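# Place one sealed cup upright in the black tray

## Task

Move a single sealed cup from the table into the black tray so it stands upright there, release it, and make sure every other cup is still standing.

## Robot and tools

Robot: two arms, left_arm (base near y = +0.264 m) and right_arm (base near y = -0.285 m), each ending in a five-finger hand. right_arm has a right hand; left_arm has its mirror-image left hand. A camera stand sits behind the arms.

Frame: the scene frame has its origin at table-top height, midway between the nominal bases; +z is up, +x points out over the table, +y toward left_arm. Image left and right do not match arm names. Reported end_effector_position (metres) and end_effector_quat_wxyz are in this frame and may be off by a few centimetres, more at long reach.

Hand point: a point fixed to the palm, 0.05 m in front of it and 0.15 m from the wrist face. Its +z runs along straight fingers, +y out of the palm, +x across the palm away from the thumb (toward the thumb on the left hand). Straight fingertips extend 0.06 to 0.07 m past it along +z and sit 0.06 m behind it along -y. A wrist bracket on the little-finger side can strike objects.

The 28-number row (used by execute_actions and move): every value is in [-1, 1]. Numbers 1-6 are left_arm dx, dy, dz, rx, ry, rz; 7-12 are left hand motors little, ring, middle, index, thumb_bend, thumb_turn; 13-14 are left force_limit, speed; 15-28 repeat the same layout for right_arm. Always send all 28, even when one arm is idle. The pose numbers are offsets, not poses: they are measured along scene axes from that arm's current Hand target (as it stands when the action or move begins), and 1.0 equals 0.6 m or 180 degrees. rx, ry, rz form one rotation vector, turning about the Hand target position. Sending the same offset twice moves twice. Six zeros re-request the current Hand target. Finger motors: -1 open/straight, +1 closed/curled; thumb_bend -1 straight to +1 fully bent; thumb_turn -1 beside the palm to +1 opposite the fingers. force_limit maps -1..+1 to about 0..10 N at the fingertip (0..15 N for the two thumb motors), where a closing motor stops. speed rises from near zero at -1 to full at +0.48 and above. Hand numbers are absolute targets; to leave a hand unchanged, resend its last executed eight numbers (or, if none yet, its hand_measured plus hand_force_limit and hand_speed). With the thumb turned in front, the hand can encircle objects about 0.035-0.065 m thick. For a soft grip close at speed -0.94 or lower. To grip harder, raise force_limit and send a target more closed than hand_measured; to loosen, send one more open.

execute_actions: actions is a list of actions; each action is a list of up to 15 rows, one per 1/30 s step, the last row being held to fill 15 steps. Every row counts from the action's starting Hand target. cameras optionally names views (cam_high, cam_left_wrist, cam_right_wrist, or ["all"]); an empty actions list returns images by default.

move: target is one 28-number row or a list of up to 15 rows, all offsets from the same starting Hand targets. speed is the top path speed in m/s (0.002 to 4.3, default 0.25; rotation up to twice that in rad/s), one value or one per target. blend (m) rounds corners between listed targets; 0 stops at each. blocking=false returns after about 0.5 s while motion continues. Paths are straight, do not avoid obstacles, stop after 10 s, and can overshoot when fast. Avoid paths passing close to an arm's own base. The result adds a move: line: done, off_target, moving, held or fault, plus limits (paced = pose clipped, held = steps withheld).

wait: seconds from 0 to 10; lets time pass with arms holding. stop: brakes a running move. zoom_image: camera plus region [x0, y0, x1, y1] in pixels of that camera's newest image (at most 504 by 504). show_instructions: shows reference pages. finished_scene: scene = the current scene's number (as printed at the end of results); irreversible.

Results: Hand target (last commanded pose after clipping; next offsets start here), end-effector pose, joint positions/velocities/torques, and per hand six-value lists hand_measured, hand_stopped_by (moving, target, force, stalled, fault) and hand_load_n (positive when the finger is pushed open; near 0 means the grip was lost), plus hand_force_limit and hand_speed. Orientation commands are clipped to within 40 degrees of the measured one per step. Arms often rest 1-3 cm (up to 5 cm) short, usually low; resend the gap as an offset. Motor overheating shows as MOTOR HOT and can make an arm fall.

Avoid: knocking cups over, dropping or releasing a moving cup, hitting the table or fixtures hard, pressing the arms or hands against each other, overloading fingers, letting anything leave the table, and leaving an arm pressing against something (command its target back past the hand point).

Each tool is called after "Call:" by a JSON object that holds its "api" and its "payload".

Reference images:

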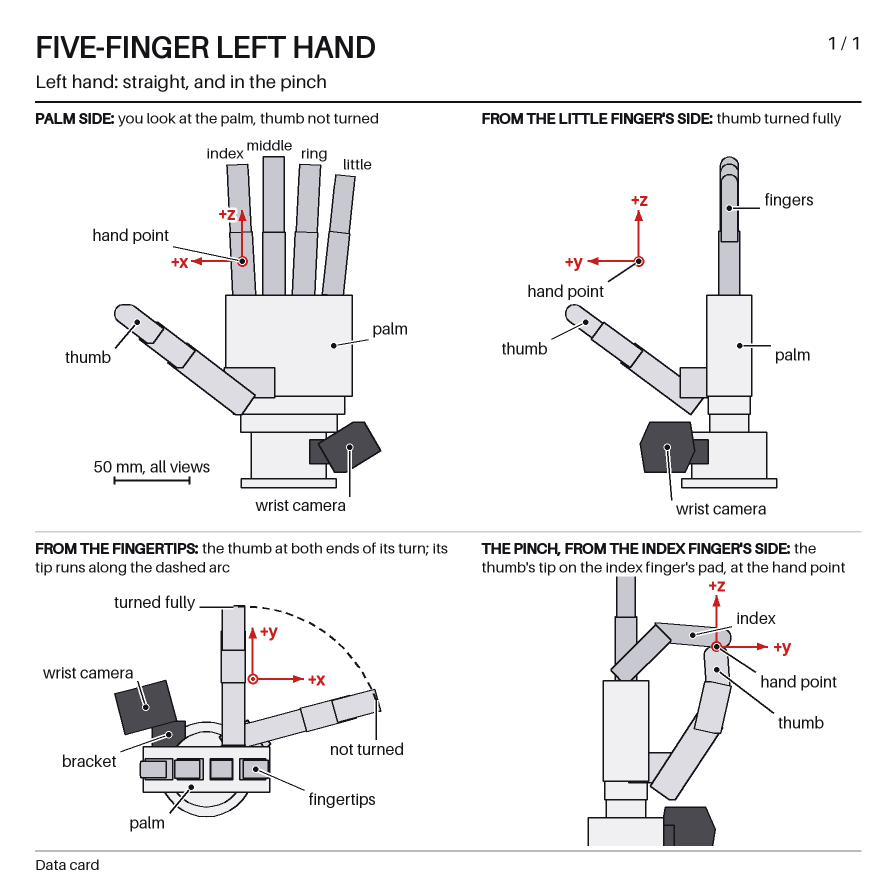

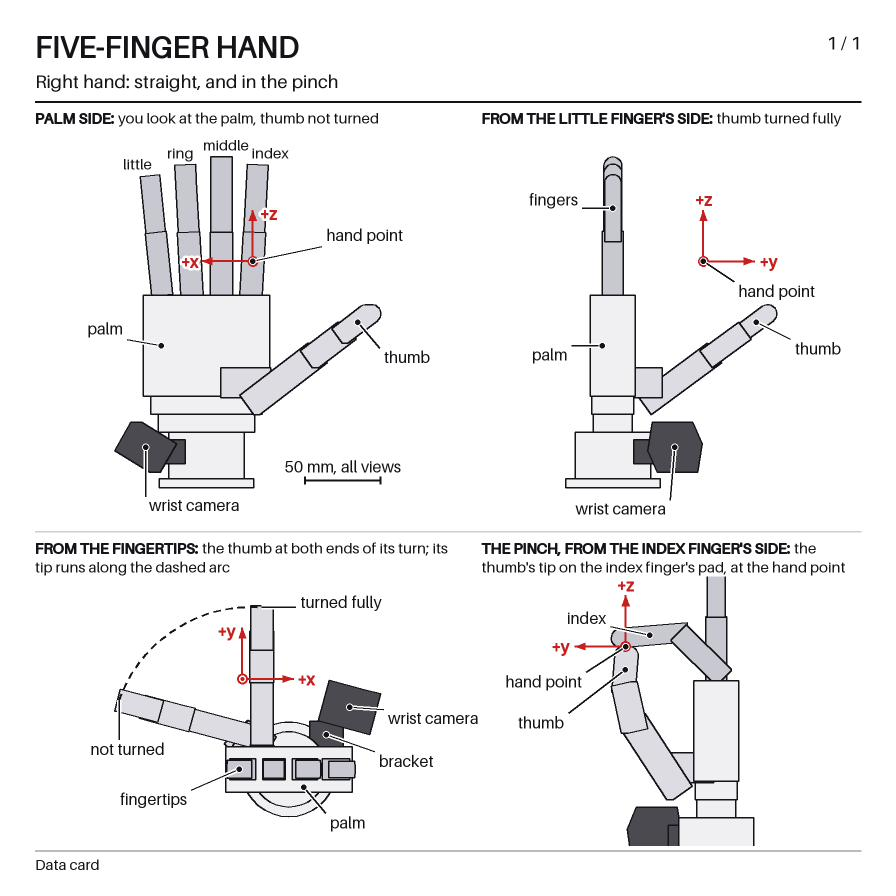

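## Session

Call:
{"api": "execute_actions", "payload": {"actions": [], "cameras": ["all"]}}

Call:
{"api": "zoom_image", "payload": {"camera": "cam_high", "region": [140, 180, 420, 460]}}

Scene clock: 0.00 s.
left_arm: end_effector_position=(+0.2642, +0.5919, +0.1668) hand_measured=(-1.000, -1.000, -1.000, -1.000, -1.000, -1.000) hand_load_n=(+0.0, +0.0, +0.0, +0.0, +0.0, +0.0) hand_stopped_by=(target, target, target, target, target, target) hand_force_limit=0.00 hand_speed=-0.80 end_effector_quat_wxyz=(-0.305, +0.662, -0.667, +0.154) | right_arm: end_effector_position=(+0.1243, -0.0203, +0.1567) hand_measured=(-1.000, -1.000, -1.000, -1.000, -1.000, -1.000) hand_load_n=(+0.0, +0.0, +0.0, +0.0, +0.0, +0.0) hand_stopped_by=(target, target, target, target, target, target) hand_force_limit=0.00 hand_speed=-0.80 end_effector_quat_wxyz=(-0.143, +0.851, -0.343, +0.370)
Joint positions: left_arm=[0.907 1.284 0.985 -0.681 0.395 0.842] | right_arm=[1.587 1.135 0.865 -1.334 0.816 0.8]
Joint velocities: within noise
Joint torques (N m): no reading
Heat: left arm: hottest elbow 40 °C; right arm: hottest shoulder 38 °C.
Hand target: left_arm +0.2695, +0.5995, +0.1772; -0.316, +0.658, -0.666, +0.152 | right_arm +0.1241, -0.0143, +0.1614; -0.149, +0.850, -0.346, +0.368
camera_calibration:
cam_left_wrist: T_world_to_cam=[[0.773688, -0.29343, 0.561521, -0.12595], [-0.379717, -0.924228, 0.0402241, 0.650725], [0.50717, -0.24434, -0.826484, 0.261166], [0, 0, 0, 1]] pos_world=[0.212082, 0.628274, 0.260398]
cam_right_wrist: T_world_to_cam=[[-0.370766, -0.83948, -0.397248, 0.0959305], [-0.884162, 0.449964, -0.12566, 0.13095], [0.284236, 0.304642, -0.909067, 0.228146], [0, 0, 0, 1]] pos_world=[0.0865011, -0.0478937, 0.261964]

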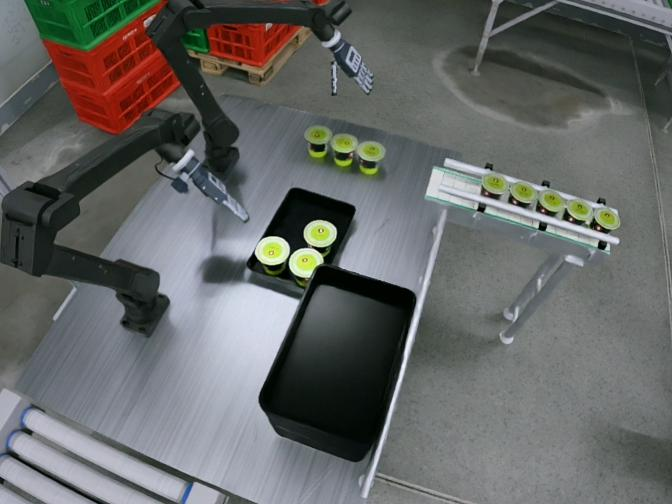

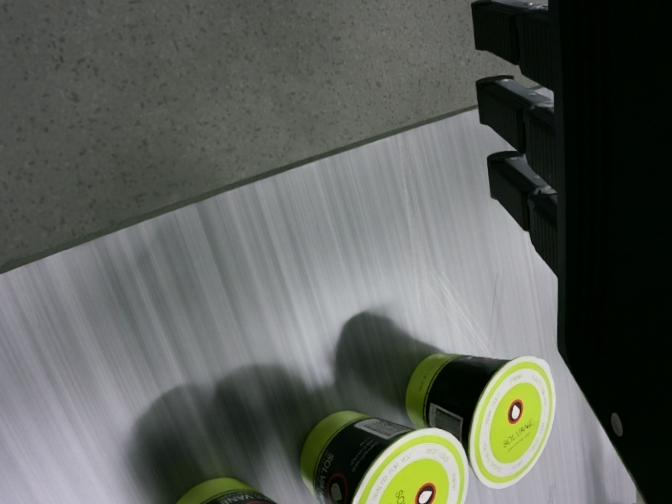

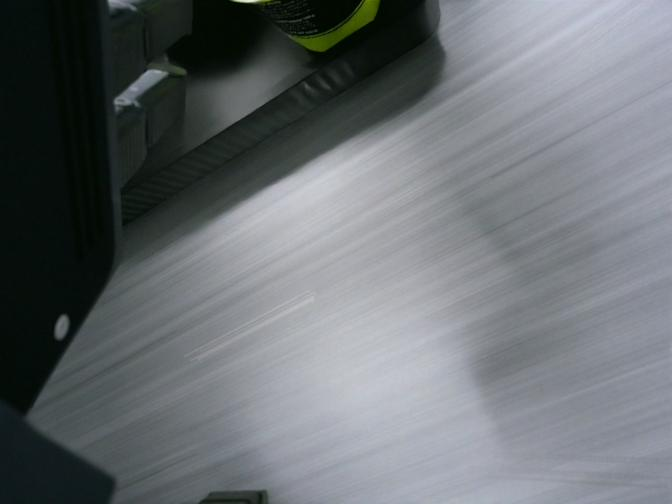

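Scaled by 1.800.

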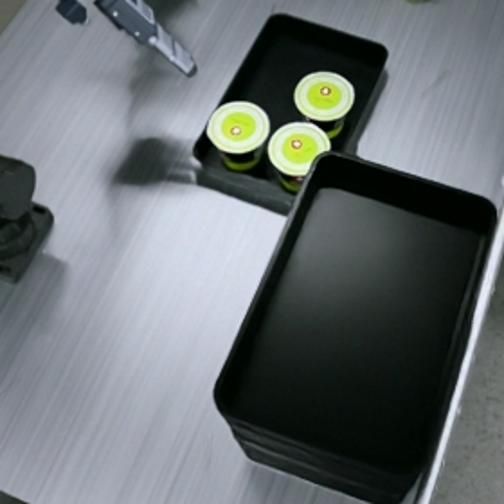

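Call:
{"api": "zoom_image", "payload": {"camera": "cam_high", "region": [290, 100, 410, 190]}}

Call:
{"api": "zoom_image", "payload": {"camera": "cam_high", "region": [230, 170, 380, 310]}}

Scaled by 4.200.

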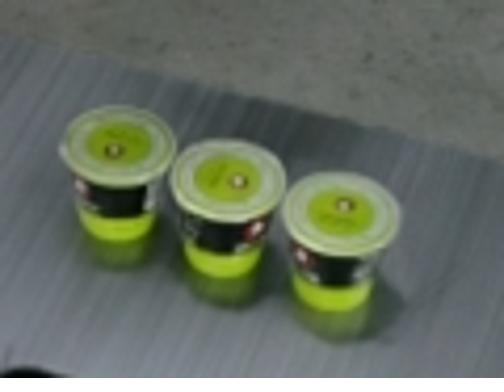

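Scaled by 3.360.

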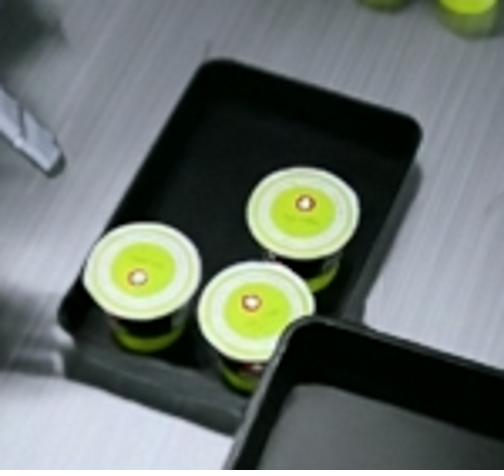

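Call:
{"api": "move", "payload": {"target": [[0,-0.066,0.205,0,0,0,-1,-1,-1,-1,-0.92,1,-0.5,0,0,0,0.15,0,0,0,-1,-1,-1,-1,-1,-1,0,-0.8],[0.05,-0.3,0.238,0.171,0.066,0.033,-1,-1,-1,-1,-0.92,1,-0.5,0,0.15,-0.18,0.15,0,0,-0.17,-1,-1,-1,-1,-1,-1,0,-0.8],[0.15,-0.517,0.122,0.3425,0.1314,0.0662,-1,-1,-1,-1,-0.92,1,-0.5,0,0.305,-0.365,0.15,0,0,-0.333,-1,-1,-1,-1,-1,-1,0,-0.8]], "speed": 0.35, "blend": 0.05, "cameras": ["cam_high","cam_left_wrist"]}}

Scene clock: 91.23 s.
left_arm: end_effector_position=(+0.3490, +0.2926, +0.2454) hand_measured=(-1.000, -1.000, -1.000, -1.000, -0.920, +1.000) hand_load_n=(+0.0, +0.0, +0.0, +0.0, +0.0, +0.5) hand_stopped_by=(target, target, target, target, target, target) hand_force_limit=-0.50 hand_speed=0.00 end_effector_quat_wxyz=(+0.479, -0.473, +0.636, +0.378) | right_arm: end_effector_position=(+0.2947, -0.2394, +0.2404) hand_measured=(-1.000, -1.000, -1.000, -1.000, -1.000, -1.000) hand_load_n=(+0.0, +0.0, +0.0, +0.0, +0.0, +0.0) hand_stopped_by=(target, target, target, target, target, target) hand_force_limit=0.00 hand_speed=-0.80 end_effector_quat_wxyz=(-0.068, -0.568, +0.720, -0.393)
Joint positions: left_arm=[-0.438 1.596 1.229 -1.641 -1.285 -0.424] | right_arm=[0.547 1.072 1.04 -1.594 0.82 0.807]
Joint torques (N m): left_arm=[1.49 -12.28 10.65 -1.22 -0.72 -0.11] | right_arm=[-1.14 -4.72 11.1 0.34 0.58 -0.14]
Heat: left arm: hottest elbow 51 °C; right arm: hottest elbow 46 °C.
Hand target: left_arm +0.3595, +0.2894, +0.2505; +0.483, -0.483, +0.629, +0.371 | right_arm +0.3071, -0.2333, +0.2514; -0.055, -0.564, +0.724, -0.393
Off the commanded pose: left_arm 0.012 m, 2 deg | right_arm 0.018 m, 2 deg.
move: off_target (left_arm, right_arm)
camera_calibration:
cam_left_wrist: T_world_to_cam=[[0.913778, -0.329728, -0.237252, -0.165815], [-0.392998, -0.569826, -0.7217, 0.491023], [0.102772, 0.752714, -0.650277, 0.0161955], [0, 0, 0, 1]] pos_world=[0.342824, 0.212933, 0.325563]
Images, in order (width x height): cam_high 672x504, cam_left_wrist 672x504.

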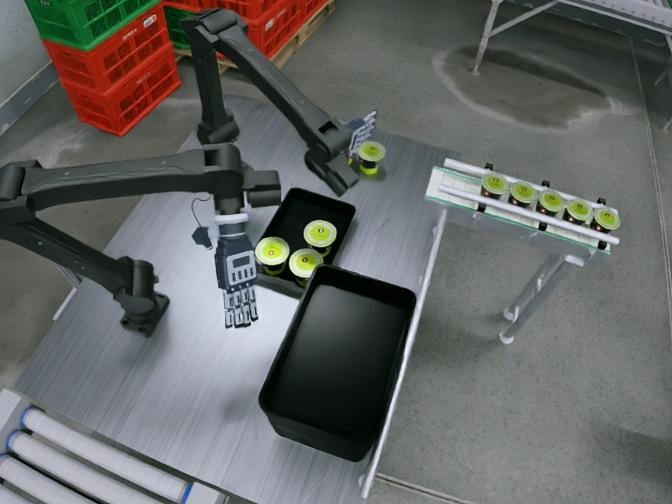

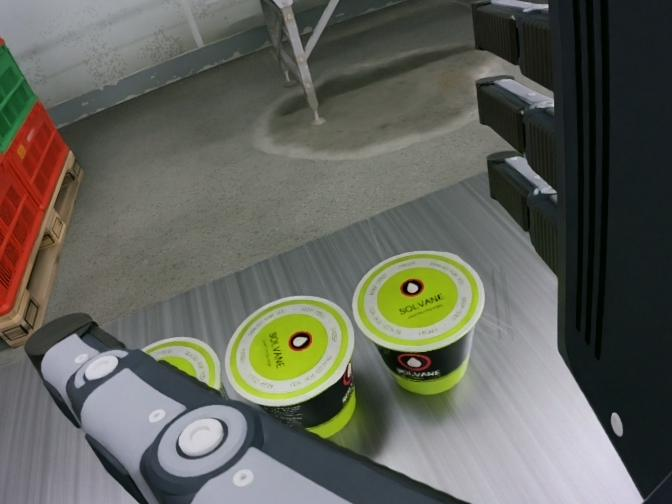

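Call:
{"api": "move", "payload": {"target": [0.0567,0.0327,-0.25,0,0,0,-1,-1,-1,-1,-0.92,1,-0.5,0,0,0,0,0,0,0,-1,-1,-1,-1,-1,-1,0,-0.8], "speed": 0.25, "cameras": ["cam_high","cam_left_wrist"]}}

Scene clock: 108.97 s.
left_arm: end_effector_position=(+0.3934, +0.3026, +0.0984) hand_measured=(-1.000, -1.000, -1.000, -1.000, -0.920, +1.000) hand_load_n=(+0.0, +0.0, +0.0, +0.0, +0.0, +0.0) hand_stopped_by=(target, target, target, target, target, target) hand_force_limit=-0.50 hand_speed=0.00 end_effector_quat_wxyz=(+0.485, -0.479, +0.631, +0.369) | right_arm: end_effector_position=(+0.2947, -0.2394, +0.2404) hand_measured=(-1.000, -1.000, -1.000, -1.000, -1.000, -1.000) hand_load_n=(+0.0, -0.5, +0.0, +0.0, +0.0, +0.0) hand_stopped_by=(target, target, target, target, target, target) hand_force_limit=0.00 hand_speed=-0.80 end_effector_quat_wxyz=(-0.068, -0.568, +0.720, -0.393)
Joint positions: left_arm=[-0.382 1.835 1.128 -1.089 -1.305 -0.231] | right_arm=[0.547 1.072 1.04 -1.594 0.82 0.807]
Joint torques (N m): left_arm=[2.73 -16.09 6.02 0.21 -0.83 0.25] | right_arm=[-1.14 -4.72 11.1 0.31 0.58 -0.14]
Heat: left arm: hottest elbow 52 °C; right arm: hottest elbow 47 °C.
Hand target: left_arm +0.3935, +0.3089, +0.1004; +0.483, -0.483, +0.629, +0.371 | right_arm +0.3071, -0.2333, +0.2514; -0.055, -0.564, +0.724, -0.393
Off the commanded pose: left_arm 0.007 m, 1 deg | right_arm 0.018 m, 2 deg.
move: off_target (right_arm)
camera_calibration:
cam_left_wrist: T_world_to_cam=[[0.919408, -0.331517, -0.211626, -0.242129], [-0.374717, -0.574883, -0.72739, 0.403015], [0.119482, 0.748068, -0.652778, -0.0963955], [0, 0, 0, 1]] pos_world=[0.38515, 0.223527, 0.178983]
Images, in order (width x height): cam_high 672x504, cam_left_wrist 672x504.

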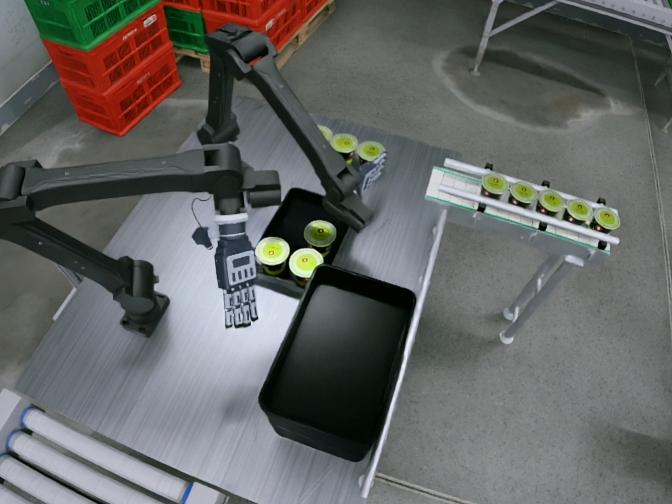

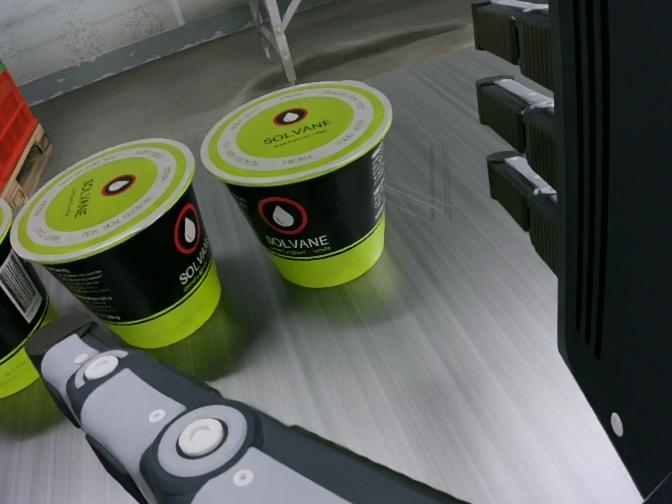

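Call:
{"api": "move", "payload": {"target": [0.0085,0.0973,-0.092,0,0,0,-1,-1,-1,-1,-0.92,1,-0.5,0,0,0,0,0,0,0,-1,-1,-1,-1,-1,-1,0,-0.8], "speed": 0.15, "cameras": ["cam_high","cam_left_wrist"]}}

Scene clock: 121.60 s.
left_arm: end_effector_position=(+0.3977, +0.3637, +0.0415) hand_measured=(-1.000, -1.000, -1.000, -1.000, -0.920, +1.000) hand_load_n=(+0.0, +0.0, +0.0, +0.0, +0.0, +0.0) hand_stopped_by=(target, target, target, target, target, target) hand_force_limit=-0.50 hand_speed=0.00 end_effector_quat_wxyz=(+0.482, -0.480, +0.631, +0.373) | right_arm: end_effector_position=(+0.2947, -0.2394, +0.2404) hand_measured=(-1.000, -1.000, -1.000, -1.000, -1.000, -1.000) hand_load_n=(+0.0, +0.0, +0.0, +0.0, +0.0, +0.0) hand_stopped_by=(target, target, target, target, target, target) hand_force_limit=0.00 hand_speed=-0.80 end_effector_quat_wxyz=(-0.068, -0.568, +0.720, -0.393)
Joint positions: left_arm=[-0.248 1.865 0.962 -0.433 -1.303 0.25] | right_arm=[0.547 1.072 1.04 -1.594 0.82 0.807]
Joint torques (N m): left_arm=[2.14 -16.15 5.41 1.07 -0.77 0.25] | right_arm=[-1.14 -4.78 11.11 0.31 0.58 -0.14]
Heat: left arm: hottest elbow 50 °C; right arm: hottest elbow 48 °C.
Hand target: left_arm +0.3987, +0.3673, +0.0453; +0.483, -0.483, +0.629, +0.371 | right_arm +0.3071, -0.2333, +0.2514; -0.055, -0.564, +0.724, -0.393
Off the commanded pose: left_arm 0.005 m, 0 deg | right_arm 0.018 m, 2 deg.
move: off_target (right_arm)
camera_calibration:
cam_left_wrist: T_world_to_cam=[[0.920703, -0.324352, -0.217031, -0.240748], [-0.374505, -0.577861, -0.725137, 0.399255], [0.109785, 0.748914, -0.653509, -0.176228], [0, 0, 0, 1]] pos_world=[0.390528, 0.284607, 0.122098]
Images, in order (width x height): cam_high 672x504, cam_left_wrist 672x504.

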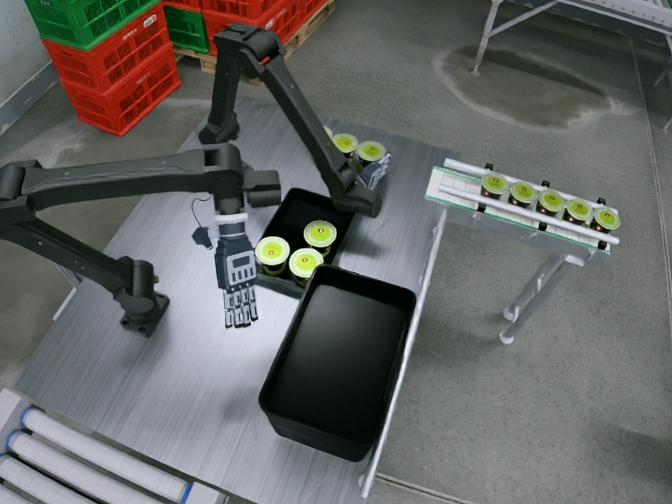

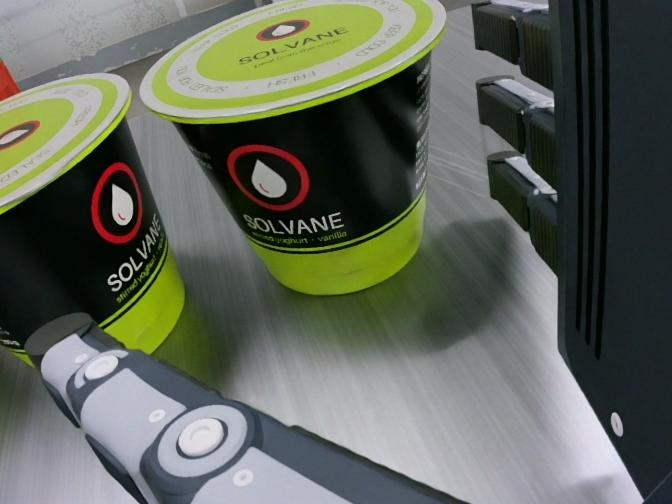

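Call:
{"api": "move", "payload": {"target": [0.0217,0.07,-0.0205,0,0,0,-1,-1,-1,-1,-0.92,1,-0.5,0,0,0,0,0,0,0,-1,-1,-1,-1,-1,-1,0,-0.8], "speed": 0.12, "cameras": ["cam_high","cam_left_wrist"]}}

Call:
{"api": "zoom_image", "payload": {"camera": "cam_high", "region": [290, 100, 430, 240]}}

Scene clock: 150.63 s.
left_arm: end_effector_position=(+0.4133, +0.4054, +0.0386) hand_measured=(-1.000, -1.000, -1.000, -1.000, -0.920, +1.000) hand_load_n=(+0.0, +0.0, +0.0, +0.0, +0.0, +0.0) hand_stopped_by=(target, target, target, target, target, target) hand_force_limit=-0.50 hand_speed=0.00 end_effector_quat_wxyz=(+0.487, -0.486, +0.626, +0.366) | right_arm: end_effector_position=(+0.2947, -0.2394, +0.2404) hand_measured=(-1.000, -1.000, -1.000, -1.000, -1.000, -1.000) hand_load_n=(+0.0, +0.0, +0.0, +0.0, +0.0, +0.0) hand_stopped_by=(target, target, target, target, target, target) hand_force_limit=0.00 hand_speed=-0.80 end_effector_quat_wxyz=(-0.068, -0.568, +0.720, -0.393)
Joint positions: left_arm=[-0.152 1.865 0.915 -0.069 -1.264 0.558] | right_arm=[0.547 1.072 1.04 -1.594 0.82 0.807]
Joint torques (N m): left_arm=[2.02 -14.27 5.48 1.63 -0.67 0.26] | right_arm=[-1.08 -4.72 11.11 0.31 0.58 -0.14]
Heat: left arm: hottest elbow 48 °C; right arm: hottest elbow 50 °C.
Hand target: left_arm +0.4116, +0.4093, +0.0330; +0.483, -0.483, +0.629, +0.371 | right_arm +0.3071, -0.2333, +0.2514; -0.055, -0.564, +0.724, -0.393
Off the commanded pose: left_arm 0.007 m, 1 deg | right_arm 0.018 m, 2 deg.
move: off_target (right_arm)
camera_calibration:
cam_left_wrist: T_world_to_cam=[[0.925612, -0.32426, -0.195187, -0.245175], [-0.35793, -0.582377, -0.729879, 0.42229], [0.122998, 0.745448, -0.655117, -0.215128], [0, 0, 0, 1]] pos_world=[0.404548, 0.326797, 0.119431]
Images, in order (width x height): cam_high 672x504, cam_left_wrist 672x504.

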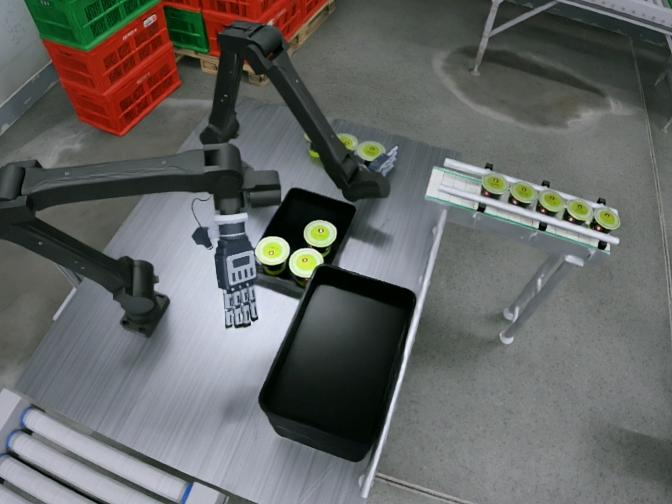

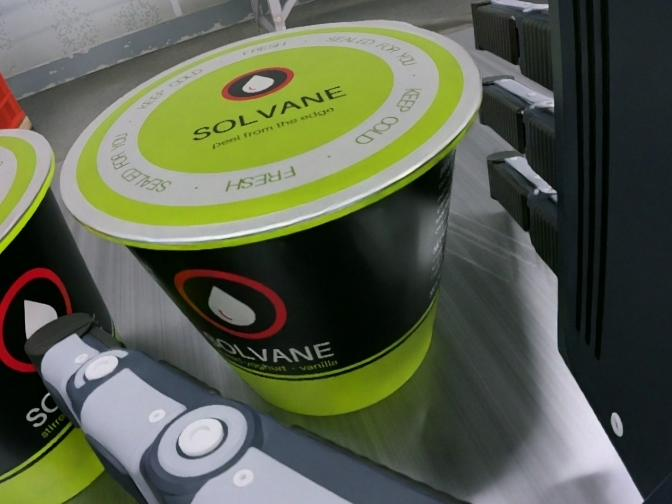

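Scaled by 3.600.

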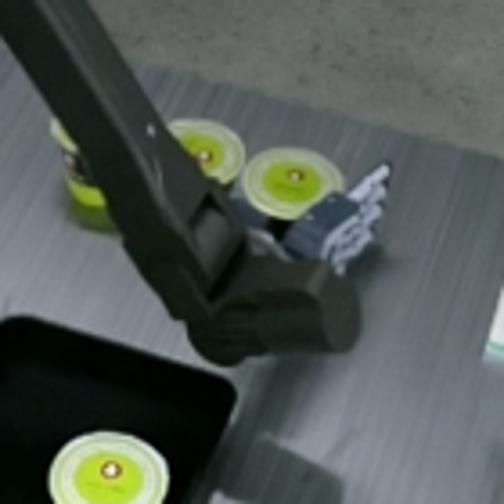

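Call:
{"api": "move", "payload": {"target": [0,0.0167,-0.0167,0,0,0,-1,-1,-1,-1,-0.92,1,-0.5,0,0,0,0,0,0,0,-1,-1,-1,-1,-1,-1,0,-0.8], "speed": 0.08, "cameras": ["cam_left_wrist"]}}

Scene clock: 171.63 s.
left_arm: end_effector_position=(+0.4157, +0.4113, +0.0308) hand_measured=(-1.000, -1.000, -1.000, -1.000, -0.920, +1.000) hand_load_n=(+0.0, +0.0, +0.0, +0.0, +0.0, +0.0) hand_stopped_by=(target, target, target, target, target, target) hand_force_limit=-0.50 hand_speed=0.00 end_effector_quat_wxyz=(+0.491, -0.484, +0.627, +0.362) | right_arm: end_effector_position=(+0.2947, -0.2394, +0.2404) hand_measured=(-1.000, -1.000, -1.000, -1.000, -1.000, -1.000) hand_load_n=(+0.0, +0.0, +0.0, +0.0, +0.0, +0.0) hand_stopped_by=(target, target, target, target, target, target) hand_force_limit=0.00 hand_speed=-0.80 end_effector_quat_wxyz=(-0.068, -0.568, +0.720, -0.393)
Joint positions: left_arm=[-0.139 1.883 0.9 0.026 -1.253 0.617] | right_arm=[0.547 1.072 1.04 -1.594 0.82 0.807]
Joint torques (N m): left_arm=[2.73 -13.74 5.2 1.81 -0.6 0.25] | right_arm=[-1.14 -4.72 11.1 0.29 0.58 -0.13]
Heat: left arm: hottest elbow 46 °C; right arm: hottest elbow 50 °C.
Hand target: left_arm +0.4116, +0.4194, +0.0229; +0.483, -0.483, +0.629, +0.371 | right_arm +0.3071, -0.2333, +0.2514; -0.055, -0.564, +0.724, -0.393
Off the commanded pose: left_arm 0.012 m, 1 deg | right_arm 0.018 m, 2 deg.
move: off_target (left_arm, right_arm)
camera_calibration:
cam_left_wrist: T_world_to_cam=[[0.923913, -0.332234, -0.189751, -0.243085], [-0.358599, -0.579048, -0.732196, 0.41986], [0.133386, 0.744529, -0.654129, -0.228819], [0, 0, 0, 1]] pos_world=[0.405672, 0.33272, 0.111617]
Images, in order (width x height): cam_left_wrist 672x504.

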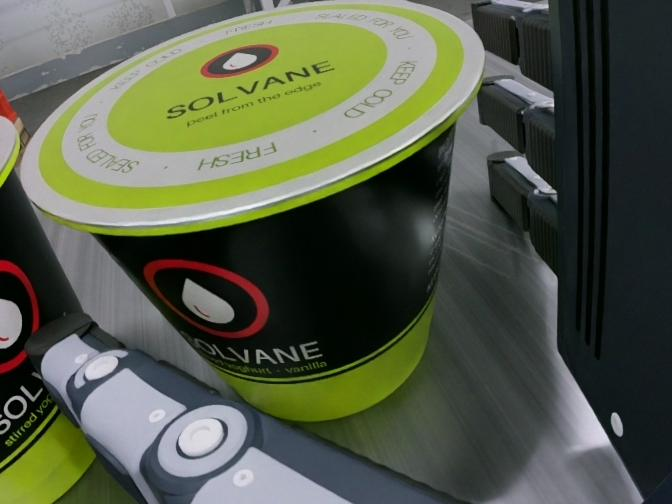

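Call:
{"api": "execute_actions", "payload": {"actions": [[[0,0,0,0,0,0,-1,-1,0.4,0.4,0.3,1,-0.5,-0.9,0,0,0,0,0,0,-1,-1,-1,-1,-1,-1,0,-0.8]]], "cameras": ["cam_high","cam_left_wrist"]}}

Scene clock: 186.07 s.
left_arm: end_effector_position=(+0.4124, +0.4121, +0.0292) hand_measured=(-1.000, -1.000, -0.424, -0.452, -0.658, +1.000) hand_load_n=(+0.0, +0.0, +4.0, +0.5, +5.5, -0.5) hand_stopped_by=(target, target, force, force, force, target) hand_force_limit=-0.50 hand_speed=-0.90 end_effector_quat_wxyz=(+0.488, -0.481, +0.630, +0.366) | right_arm: end_effector_position=(+0.2947, -0.2394, +0.2404) hand_measured=(-1.000, -1.000, -1.000, -1.000, -1.000, -1.000) hand_load_n=(+0.0, +0.0, +0.0, +0.0, +0.0, +0.0) hand_stopped_by=(target, target, target, target, target, target) hand_force_limit=0.00 hand_speed=-0.80 end_effector_quat_wxyz=(-0.068, -0.568, +0.720, -0.393)
Joint positions: left_arm=[-0.138 1.885 0.894 0.029 -1.254 0.625] | right_arm=[0.547 1.072 1.04 -1.594 0.82 0.807]
Joint torques (N m): left_arm=[2.55 -14.27 5.63 1.73 -0.57 0.22] | right_arm=[-1.14 -4.78 11.1 0.32 0.59 -0.14]
Heat: left arm: hottest elbow 45 °C; right arm: hottest elbow 51 °C.
Hand target: left_arm +0.4117, +0.4194, +0.0230; +0.483, -0.483, +0.629, +0.371 | right_arm +0.3071, -0.2333, +0.2514; -0.055, -0.564, +0.724, -0.393
Off the commanded pose: left_arm 0.010 m, 1 deg | right_arm 0.018 m, 2 deg.
Step readings (end_effector_position of left_arm | right_arm):
0: (+0.4157, +0.4113, +0.0309) | (+0.2947, -0.2394, +0.2404)
1: (+0.4157, +0.4113, +0.0309) | (+0.2947, -0.2394, +0.2404)
2: (+0.4157, +0.4113, +0.0309) | (+0.2947, -0.2394, +0.2404)
4: (+0.4159, +0.4113, +0.0308) | (+0.2947, -0.2394, +0.2404)
8: (+0.4160, +0.4113, +0.0309) | (+0.2947, -0.2394, +0.2404)
15: (+0.4160, +0.4113, +0.0308) | (+0.2947, -0.2394, +0.2404)
camera_calibration:
cam_left_wrist: T_world_to_cam=[[0.921231, -0.332093, -0.202603, -0.238761], [-0.368202, -0.57628, -0.729609, 0.420737], [0.125542, 0.746737, -0.653164, -0.227729], [0, 0, 0, 1]] pos_world=[0.403459, 0.333225, 0.109856]
Images, in order (width x height): cam_high 672x504, cam_left_wrist 672x504.

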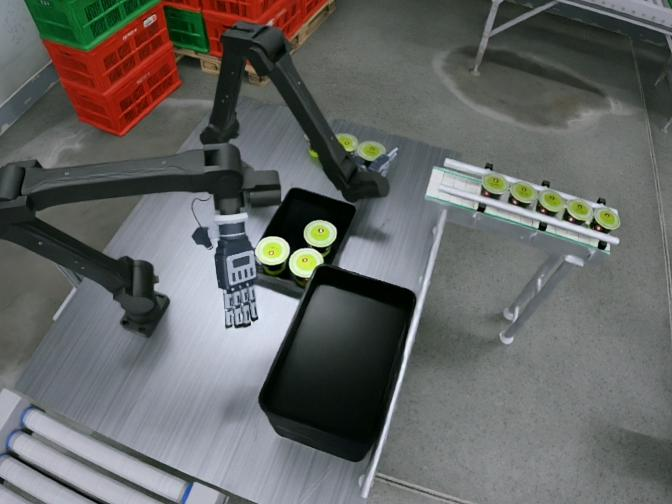

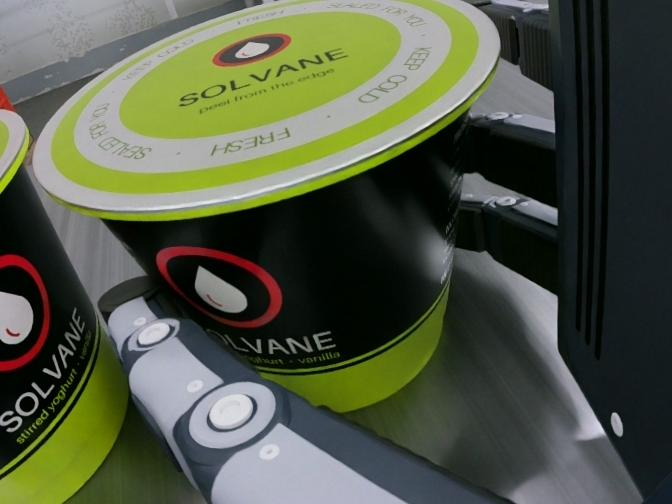

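Call:
{"api": "execute_actions", "payload": {"actions": [[[0,0,0,0,0,0,-1,-1,0.4,0.45,0.3,1,-0.5,-0.9,0,0,0,0,0,0,-1,-1,-1,-1,-1,-1,0,-0.8]]], "cameras": ["cam_left_wrist"]}}

Scene clock: 192.67 s.
left_arm: end_effector_position=(+0.4127, +0.4121, +0.0292) hand_measured=(-1.000, -1.000, -0.424, -0.444, -0.658, +1.000) hand_load_n=(+0.0, +0.0, +2.0, +3.0, +6.5, -1.0) hand_stopped_by=(target, target, force, force, force, target) hand_force_limit=-0.50 hand_speed=-0.90 end_effector_quat_wxyz=(+0.488, -0.481, +0.630, +0.366) | right_arm: end_effector_position=(+0.2947, -0.2394, +0.2404) hand_measured=(-1.000, -1.000, -1.000, -1.000, -1.000, -1.000) hand_load_n=(+0.0, +0.0, +0.0, +0.0, +0.0, +0.0) hand_stopped_by=(target, target, target, target, target, target) hand_force_limit=0.00 hand_speed=-0.80 end_effector_quat_wxyz=(-0.068, -0.568, +0.720, -0.393)
Joint positions: left_arm=[-0.138 1.885 0.894 0.03 -1.254 0.626] | right_arm=[0.547 1.072 1.04 -1.594 0.82 0.807]
Joint torques (N m): left_arm=[2.84 -14.15 5.56 1.72 -0.57 0.2] | right_arm=[-1.2 -4.78 11.1 0.29 0.58 -0.14]
Heat: left arm: hottest elbow 45 °C; right arm: hottest elbow 51 °C.
Hand target: left_arm +0.4117, +0.4193, +0.0229; +0.483, -0.483, +0.629, +0.371 | right_arm +0.3071, -0.2333, +0.2514; -0.055, -0.564, +0.724, -0.393
Off the commanded pose: left_arm 0.010 m, 1 deg | right_arm 0.018 m, 2 deg.
Step readings (end_effector_position of left_arm | right_arm):
0: (+0.4124, +0.4121, +0.0292) | (+0.2947, -0.2394, +0.2404)
1: (+0.4124, +0.4121, +0.0292) | (+0.2947, -0.2394, +0.2404)
2: (+0.4124, +0.4121, +0.0292) | (+0.2947, -0.2394, +0.2404)
4: (+0.4126, +0.4121, +0.0292) | (+0.2947, -0.2394, +0.2404)
8: (+0.4127, +0.4121, +0.0292) | (+0.2947, -0.2394, +0.2404)
15: (+0.4127, +0.4121, +0.0292) | (+0.2947, -0.2394, +0.2404)
camera_calibration:
cam_left_wrist: T_world_to_cam=[[0.921246, -0.33252, -0.201831, -0.238803], [-0.367891, -0.576306, -0.729745, 0.420672], [0.126338, 0.746527, -0.653251, -0.227985], [0, 0, 0, 1]] pos_world=[0.403561, 0.333226, 0.109854]
Images, in order (width x height): cam_left_wrist 672x504.

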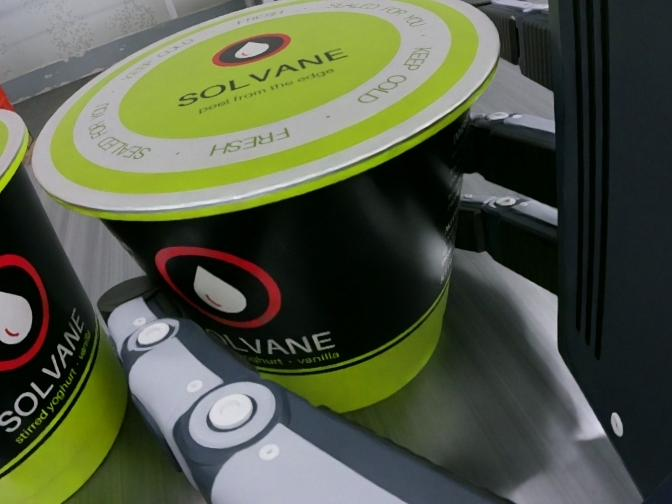

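Call:
{"api": "move", "payload": {"target": [0.035,-0.012,0.12,0,0,0,-1,-1,0.4,0.45,0.3,1,-0.5,-0.9,0,0,0,0,0,0,-1,-1,-1,-1,-1,-1,0,-0.8], "speed": 0.12, "cameras": ["cam_high","cam_left_wrist"]}}

Scene clock: 199.67 s.
left_arm: end_effector_position=(+0.4161, +0.4109, +0.0757) hand_measured=(-1.000, -1.000, -0.424, -0.444, -0.658, +1.000) hand_load_n=(+0.0, +0.0, +2.5, +4.0, +6.5, +1.5) hand_stopped_by=(target, target, force, force, force, target) hand_force_limit=-0.50 hand_speed=-0.90 end_effector_quat_wxyz=(+0.469, -0.472, +0.644, +0.377) | right_arm: end_effector_position=(+0.2947, -0.2394, +0.2404) hand_measured=(-1.000, -1.000, -1.000, -1.000, -1.000, -1.000) hand_load_n=(+0.0, +0.0, +0.0, -0.5, +0.0, +0.0) hand_stopped_by=(target, target, target, target, target, target) hand_force_limit=0.00 hand_speed=-0.80 end_effector_quat_wxyz=(-0.068, -0.568, +0.720, -0.393)
Joint positions: left_arm=[-0.138 1.791 0.949 -0.19 -1.244 0.607] | right_arm=[0.547 1.072 1.04 -1.594 0.82 0.807]
Joint torques (N m): left_arm=[1.67 -16.09 9.81 0.51 -1.23 0.15] | right_arm=[-1.08 -4.72 11.11 0.31 0.58 -0.14]
Heat: left arm: hottest elbow 46 °C; right arm: hottest elbow 51 °C.
Hand target: left_arm +0.4326, +0.4121, +0.0950; +0.483, -0.483, +0.629, +0.371 | right_arm +0.3071, -0.2333, +0.2514; -0.055, -0.564, +0.724, -0.393
Off the commanded pose: left_arm 0.025 m, 3 deg | right_arm 0.018 m, 2 deg.
move: off_target (left_arm, right_arm)
camera_calibration:
cam_left_wrist: T_world_to_cam=[[0.908646, -0.33397, -0.25065, -0.223464], [-0.407786, -0.580558, -0.704743, 0.471628], [0.089846, 0.742574, -0.66371, -0.179568], [0, 0, 0, 1]] pos_world=[0.411507, 0.33252, 0.157184]
Images, in order (width x height): cam_high 672x504, cam_left_wrist 672x504.

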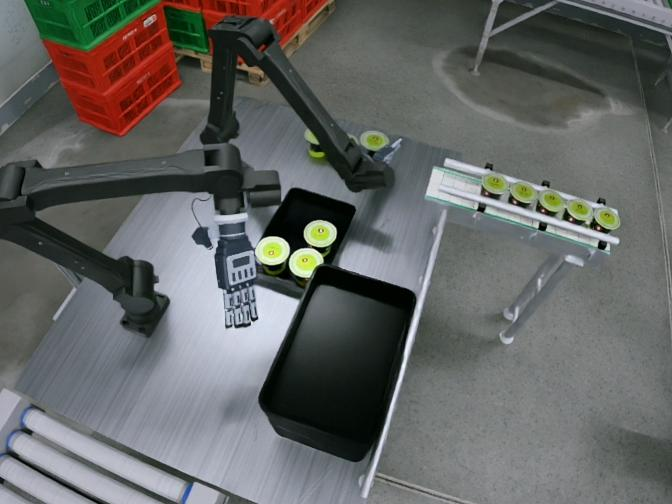

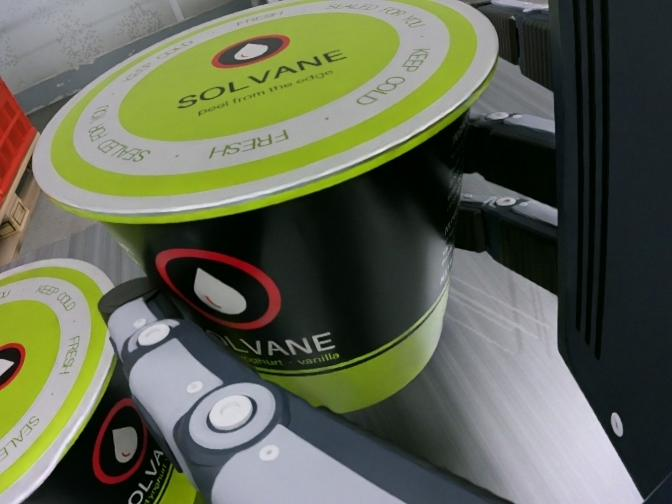

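Call:
{"api": "move", "payload": {"target": [[-0.004,-0.087,0.208,0,0,0,-1,-1,0.4,0.45,0.3,1,-0.5,-0.9,0,0,0,0,0,0,-1,-1,-1,-1,-1,-1,0,-0.8],[-0.146,-0.287,0.258,0,0,-0.139,-1,-1,0.4,0.45,0.3,1,-0.5,-0.9,0,0,0,0,0,0,-1,-1,-1,-1,-1,-1,0,-0.8],[-0.2143,-0.4,0.192,0,0,-0.294,-1,-1,0.4,0.45,0.3,1,-0.5,-0.9,0,0,0,0,0,0,-1,-1,-1,-1,-1,-1,0,-0.8]], "speed": 0.22, "blend": 0.03, "cameras": ["cam_high","cam_left_wrist"]}}

Call:
{"api": "zoom_image", "payload": {"camera": "cam_high", "region": [230, 140, 390, 300]}}

Scene clock: 217.10 s.
left_arm: end_effector_position=(+0.3020, +0.1797, +0.1962) hand_measured=(-1.000, -1.000, -0.424, -0.444, -0.658, +1.000) hand_load_n=(+0.0, +0.0, +2.5, +4.0, +6.5, +1.5) hand_stopped_by=(target, target, force, force, force, target) hand_force_limit=-0.50 hand_speed=-0.90 end_effector_quat_wxyz=(+0.586, -0.157, +0.785, +0.128) | right_arm: end_effector_position=(+0.2947, -0.2394, +0.2404) hand_measured=(-1.000, -1.000, -1.000, -1.000, -1.000, -1.000) hand_load_n=(+0.0, +0.0, +0.0, +0.0, +0.0, +0.0) hand_stopped_by=(target, target, target, target, target, target) hand_force_limit=0.00 hand_speed=-0.80 end_effector_quat_wxyz=(-0.068, -0.568, +0.720, -0.393)
Joint positions: left_arm=[-0.873 1.066 0.558 -0.217 -1.134 0.911] | right_arm=[0.547 1.072 1.04 -1.594 0.82 0.807]
Joint torques (N m): left_arm=[-0.03 -8 9.46 2.37 -0.85 0.48] | right_arm=[-1.08 -4.66 11.11 0.32 0.58 -0.14]
Heat: left arm: hottest elbow 47 °C; right arm: hottest elbow 51 °C.
Hand target: left_arm +0.3040, +0.1722, +0.2102; +0.598, -0.152, +0.779, +0.117 | right_arm +0.3071, -0.2333, +0.2514; -0.055, -0.564, +0.724, -0.393
Off the commanded pose: left_arm 0.016 m, 2 deg | right_arm 0.018 m, 2 deg.
move: off_target (left_arm, right_arm)
camera_calibration:
cam_left_wrist: T_world_to_cam=[[0.312648, -0.922857, -0.224913, 0.113873], [-0.704267, -0.0663289, -0.70683, 0.373312], [0.637385, 0.379388, -0.670675, -0.0163742], [0, 0, 0, 1]] pos_world=[0.237746, 0.136062, 0.278498]
Images, in order (width x height): cam_high 672x504, cam_left_wrist 672x504.

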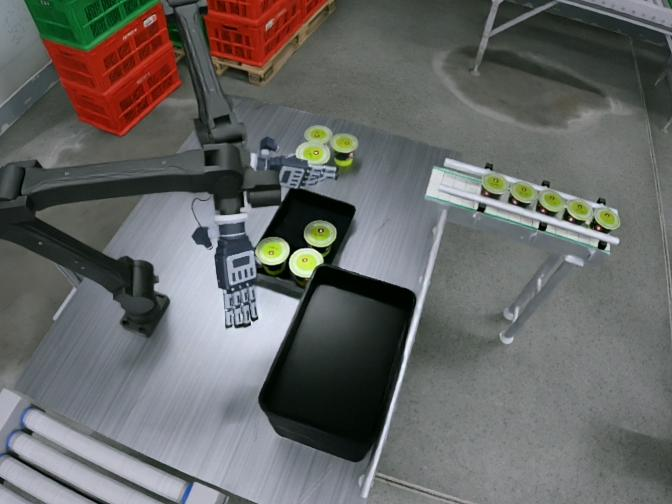

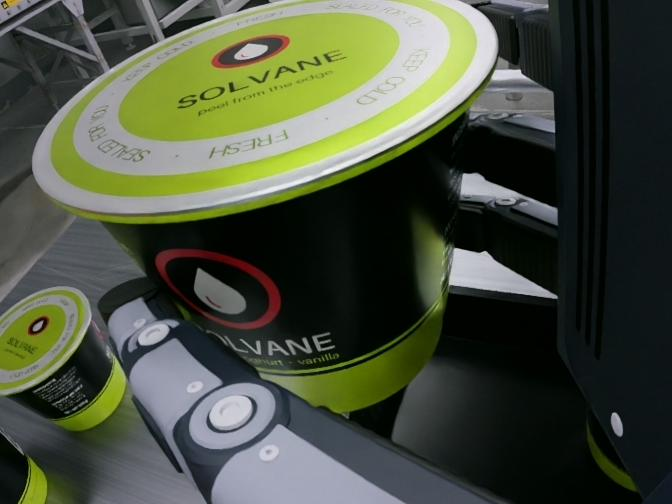

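Scaled by 3.150.

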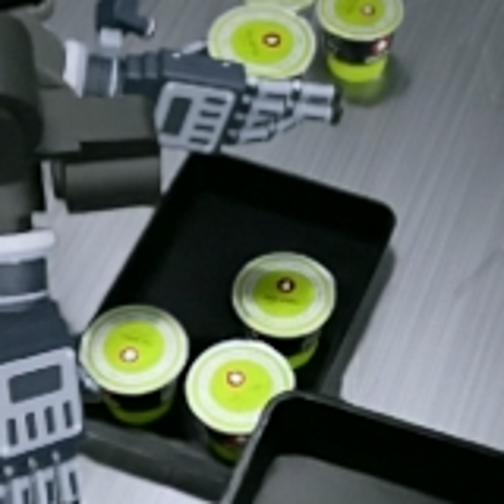

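Call:
{"api": "move", "payload": {"target": [-0.0033,-0.02,-0.232,-0.0042,-0.0107,0,-1,-1,0.4,0.45,0.3,1,-0.5,-0.9,0,0,0,0,0,0,-1,-1,-1,-1,-1,-1,0,-0.8], "speed": 0.15, "cameras": ["cam_high","cam_left_wrist"]}}

Call:
{"api": "zoom_image", "payload": {"camera": "cam_high", "region": [230, 140, 390, 300]}}

Scene clock: 236.63 s.
left_arm: end_effector_position=(+0.3014, +0.1663, +0.0662) hand_measured=(-1.000, -1.000, -0.424, -0.444, -0.658, +1.000) hand_load_n=(+0.0, +0.0, +2.5, +4.0, +6.5, +1.5) hand_stopped_by=(target, target, force, force, force, target) hand_force_limit=-0.50 hand_speed=-0.90 end_effector_quat_wxyz=(+0.603, -0.169, +0.772, +0.109) | right_arm: end_effector_position=(+0.2947, -0.2394, +0.2404) hand_measured=(-1.000, -1.000, -1.000, -1.000, -1.000, -1.000) hand_load_n=(+0.0, +0.0, -0.5, +0.0, +0.0, +0.0) hand_stopped_by=(target, target, target, target, target, target) hand_force_limit=0.00 hand_speed=-0.80 end_effector_quat_wxyz=(-0.068, -0.568, +0.720, -0.393)
Joint positions: left_arm=[-0.909 1.491 0.395 0.408 -1.169 0.886] | right_arm=[0.547 1.072 1.04 -1.594 0.82 0.807]
Joint torques (N m): left_arm=[0.21 -8.82 5.22 2.48 -0.96 0.41] | right_arm=[-1.08 -4.72 11.12 0.34 0.58 -0.15]
Heat: left arm: hottest elbow 49 °C; right arm: hottest elbow 52 °C.
Hand target: left_arm +0.3021, +0.1600, +0.0710; +0.610, -0.158, +0.769, +0.109 | right_arm +0.3071, -0.2333, +0.2514; -0.055, -0.564, +0.724, -0.393
Off the commanded pose: left_arm 0.008 m, 2 deg | right_arm 0.018 m, 2 deg.
move: off_target (right_arm)
camera_calibration:
cam_left_wrist: T_world_to_cam=[[0.320255, -0.930915, -0.175597, 0.0683119], [-0.666714, -0.0898016, -0.739884, 0.274971], [0.673, 0.354025, -0.649414, -0.106034], [0, 0, 0, 1]] pos_world=[0.232811, 0.125824, 0.146582]
Images, in order (width x height): cam_high 672x504, cam_left_wrist 672x504.

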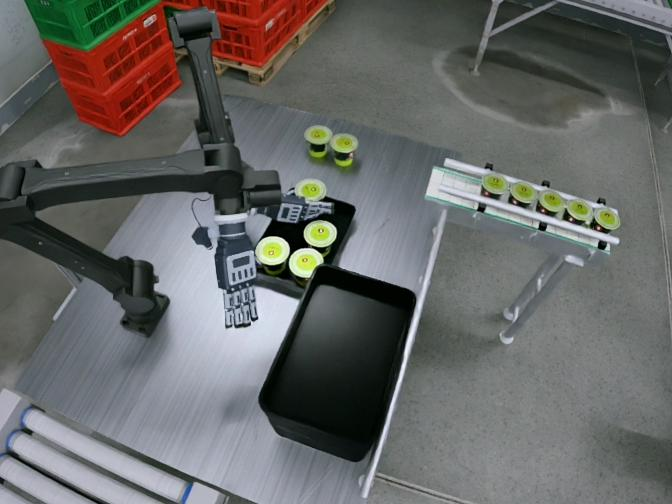

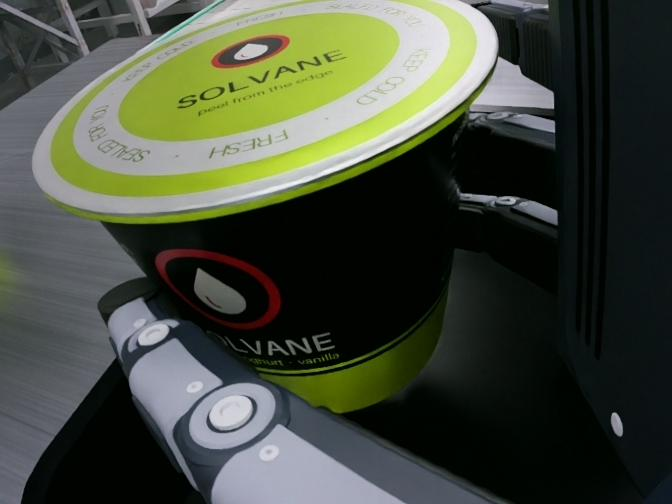

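Scaled by 3.150.

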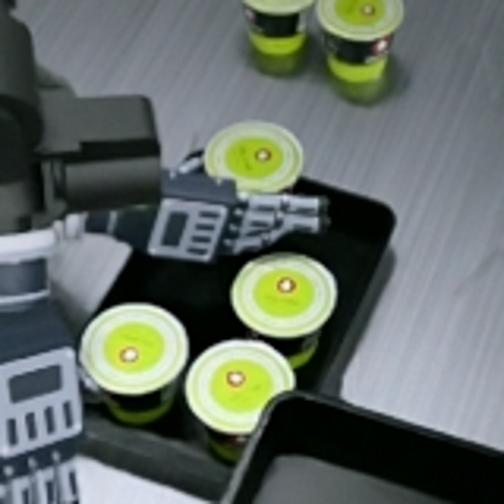

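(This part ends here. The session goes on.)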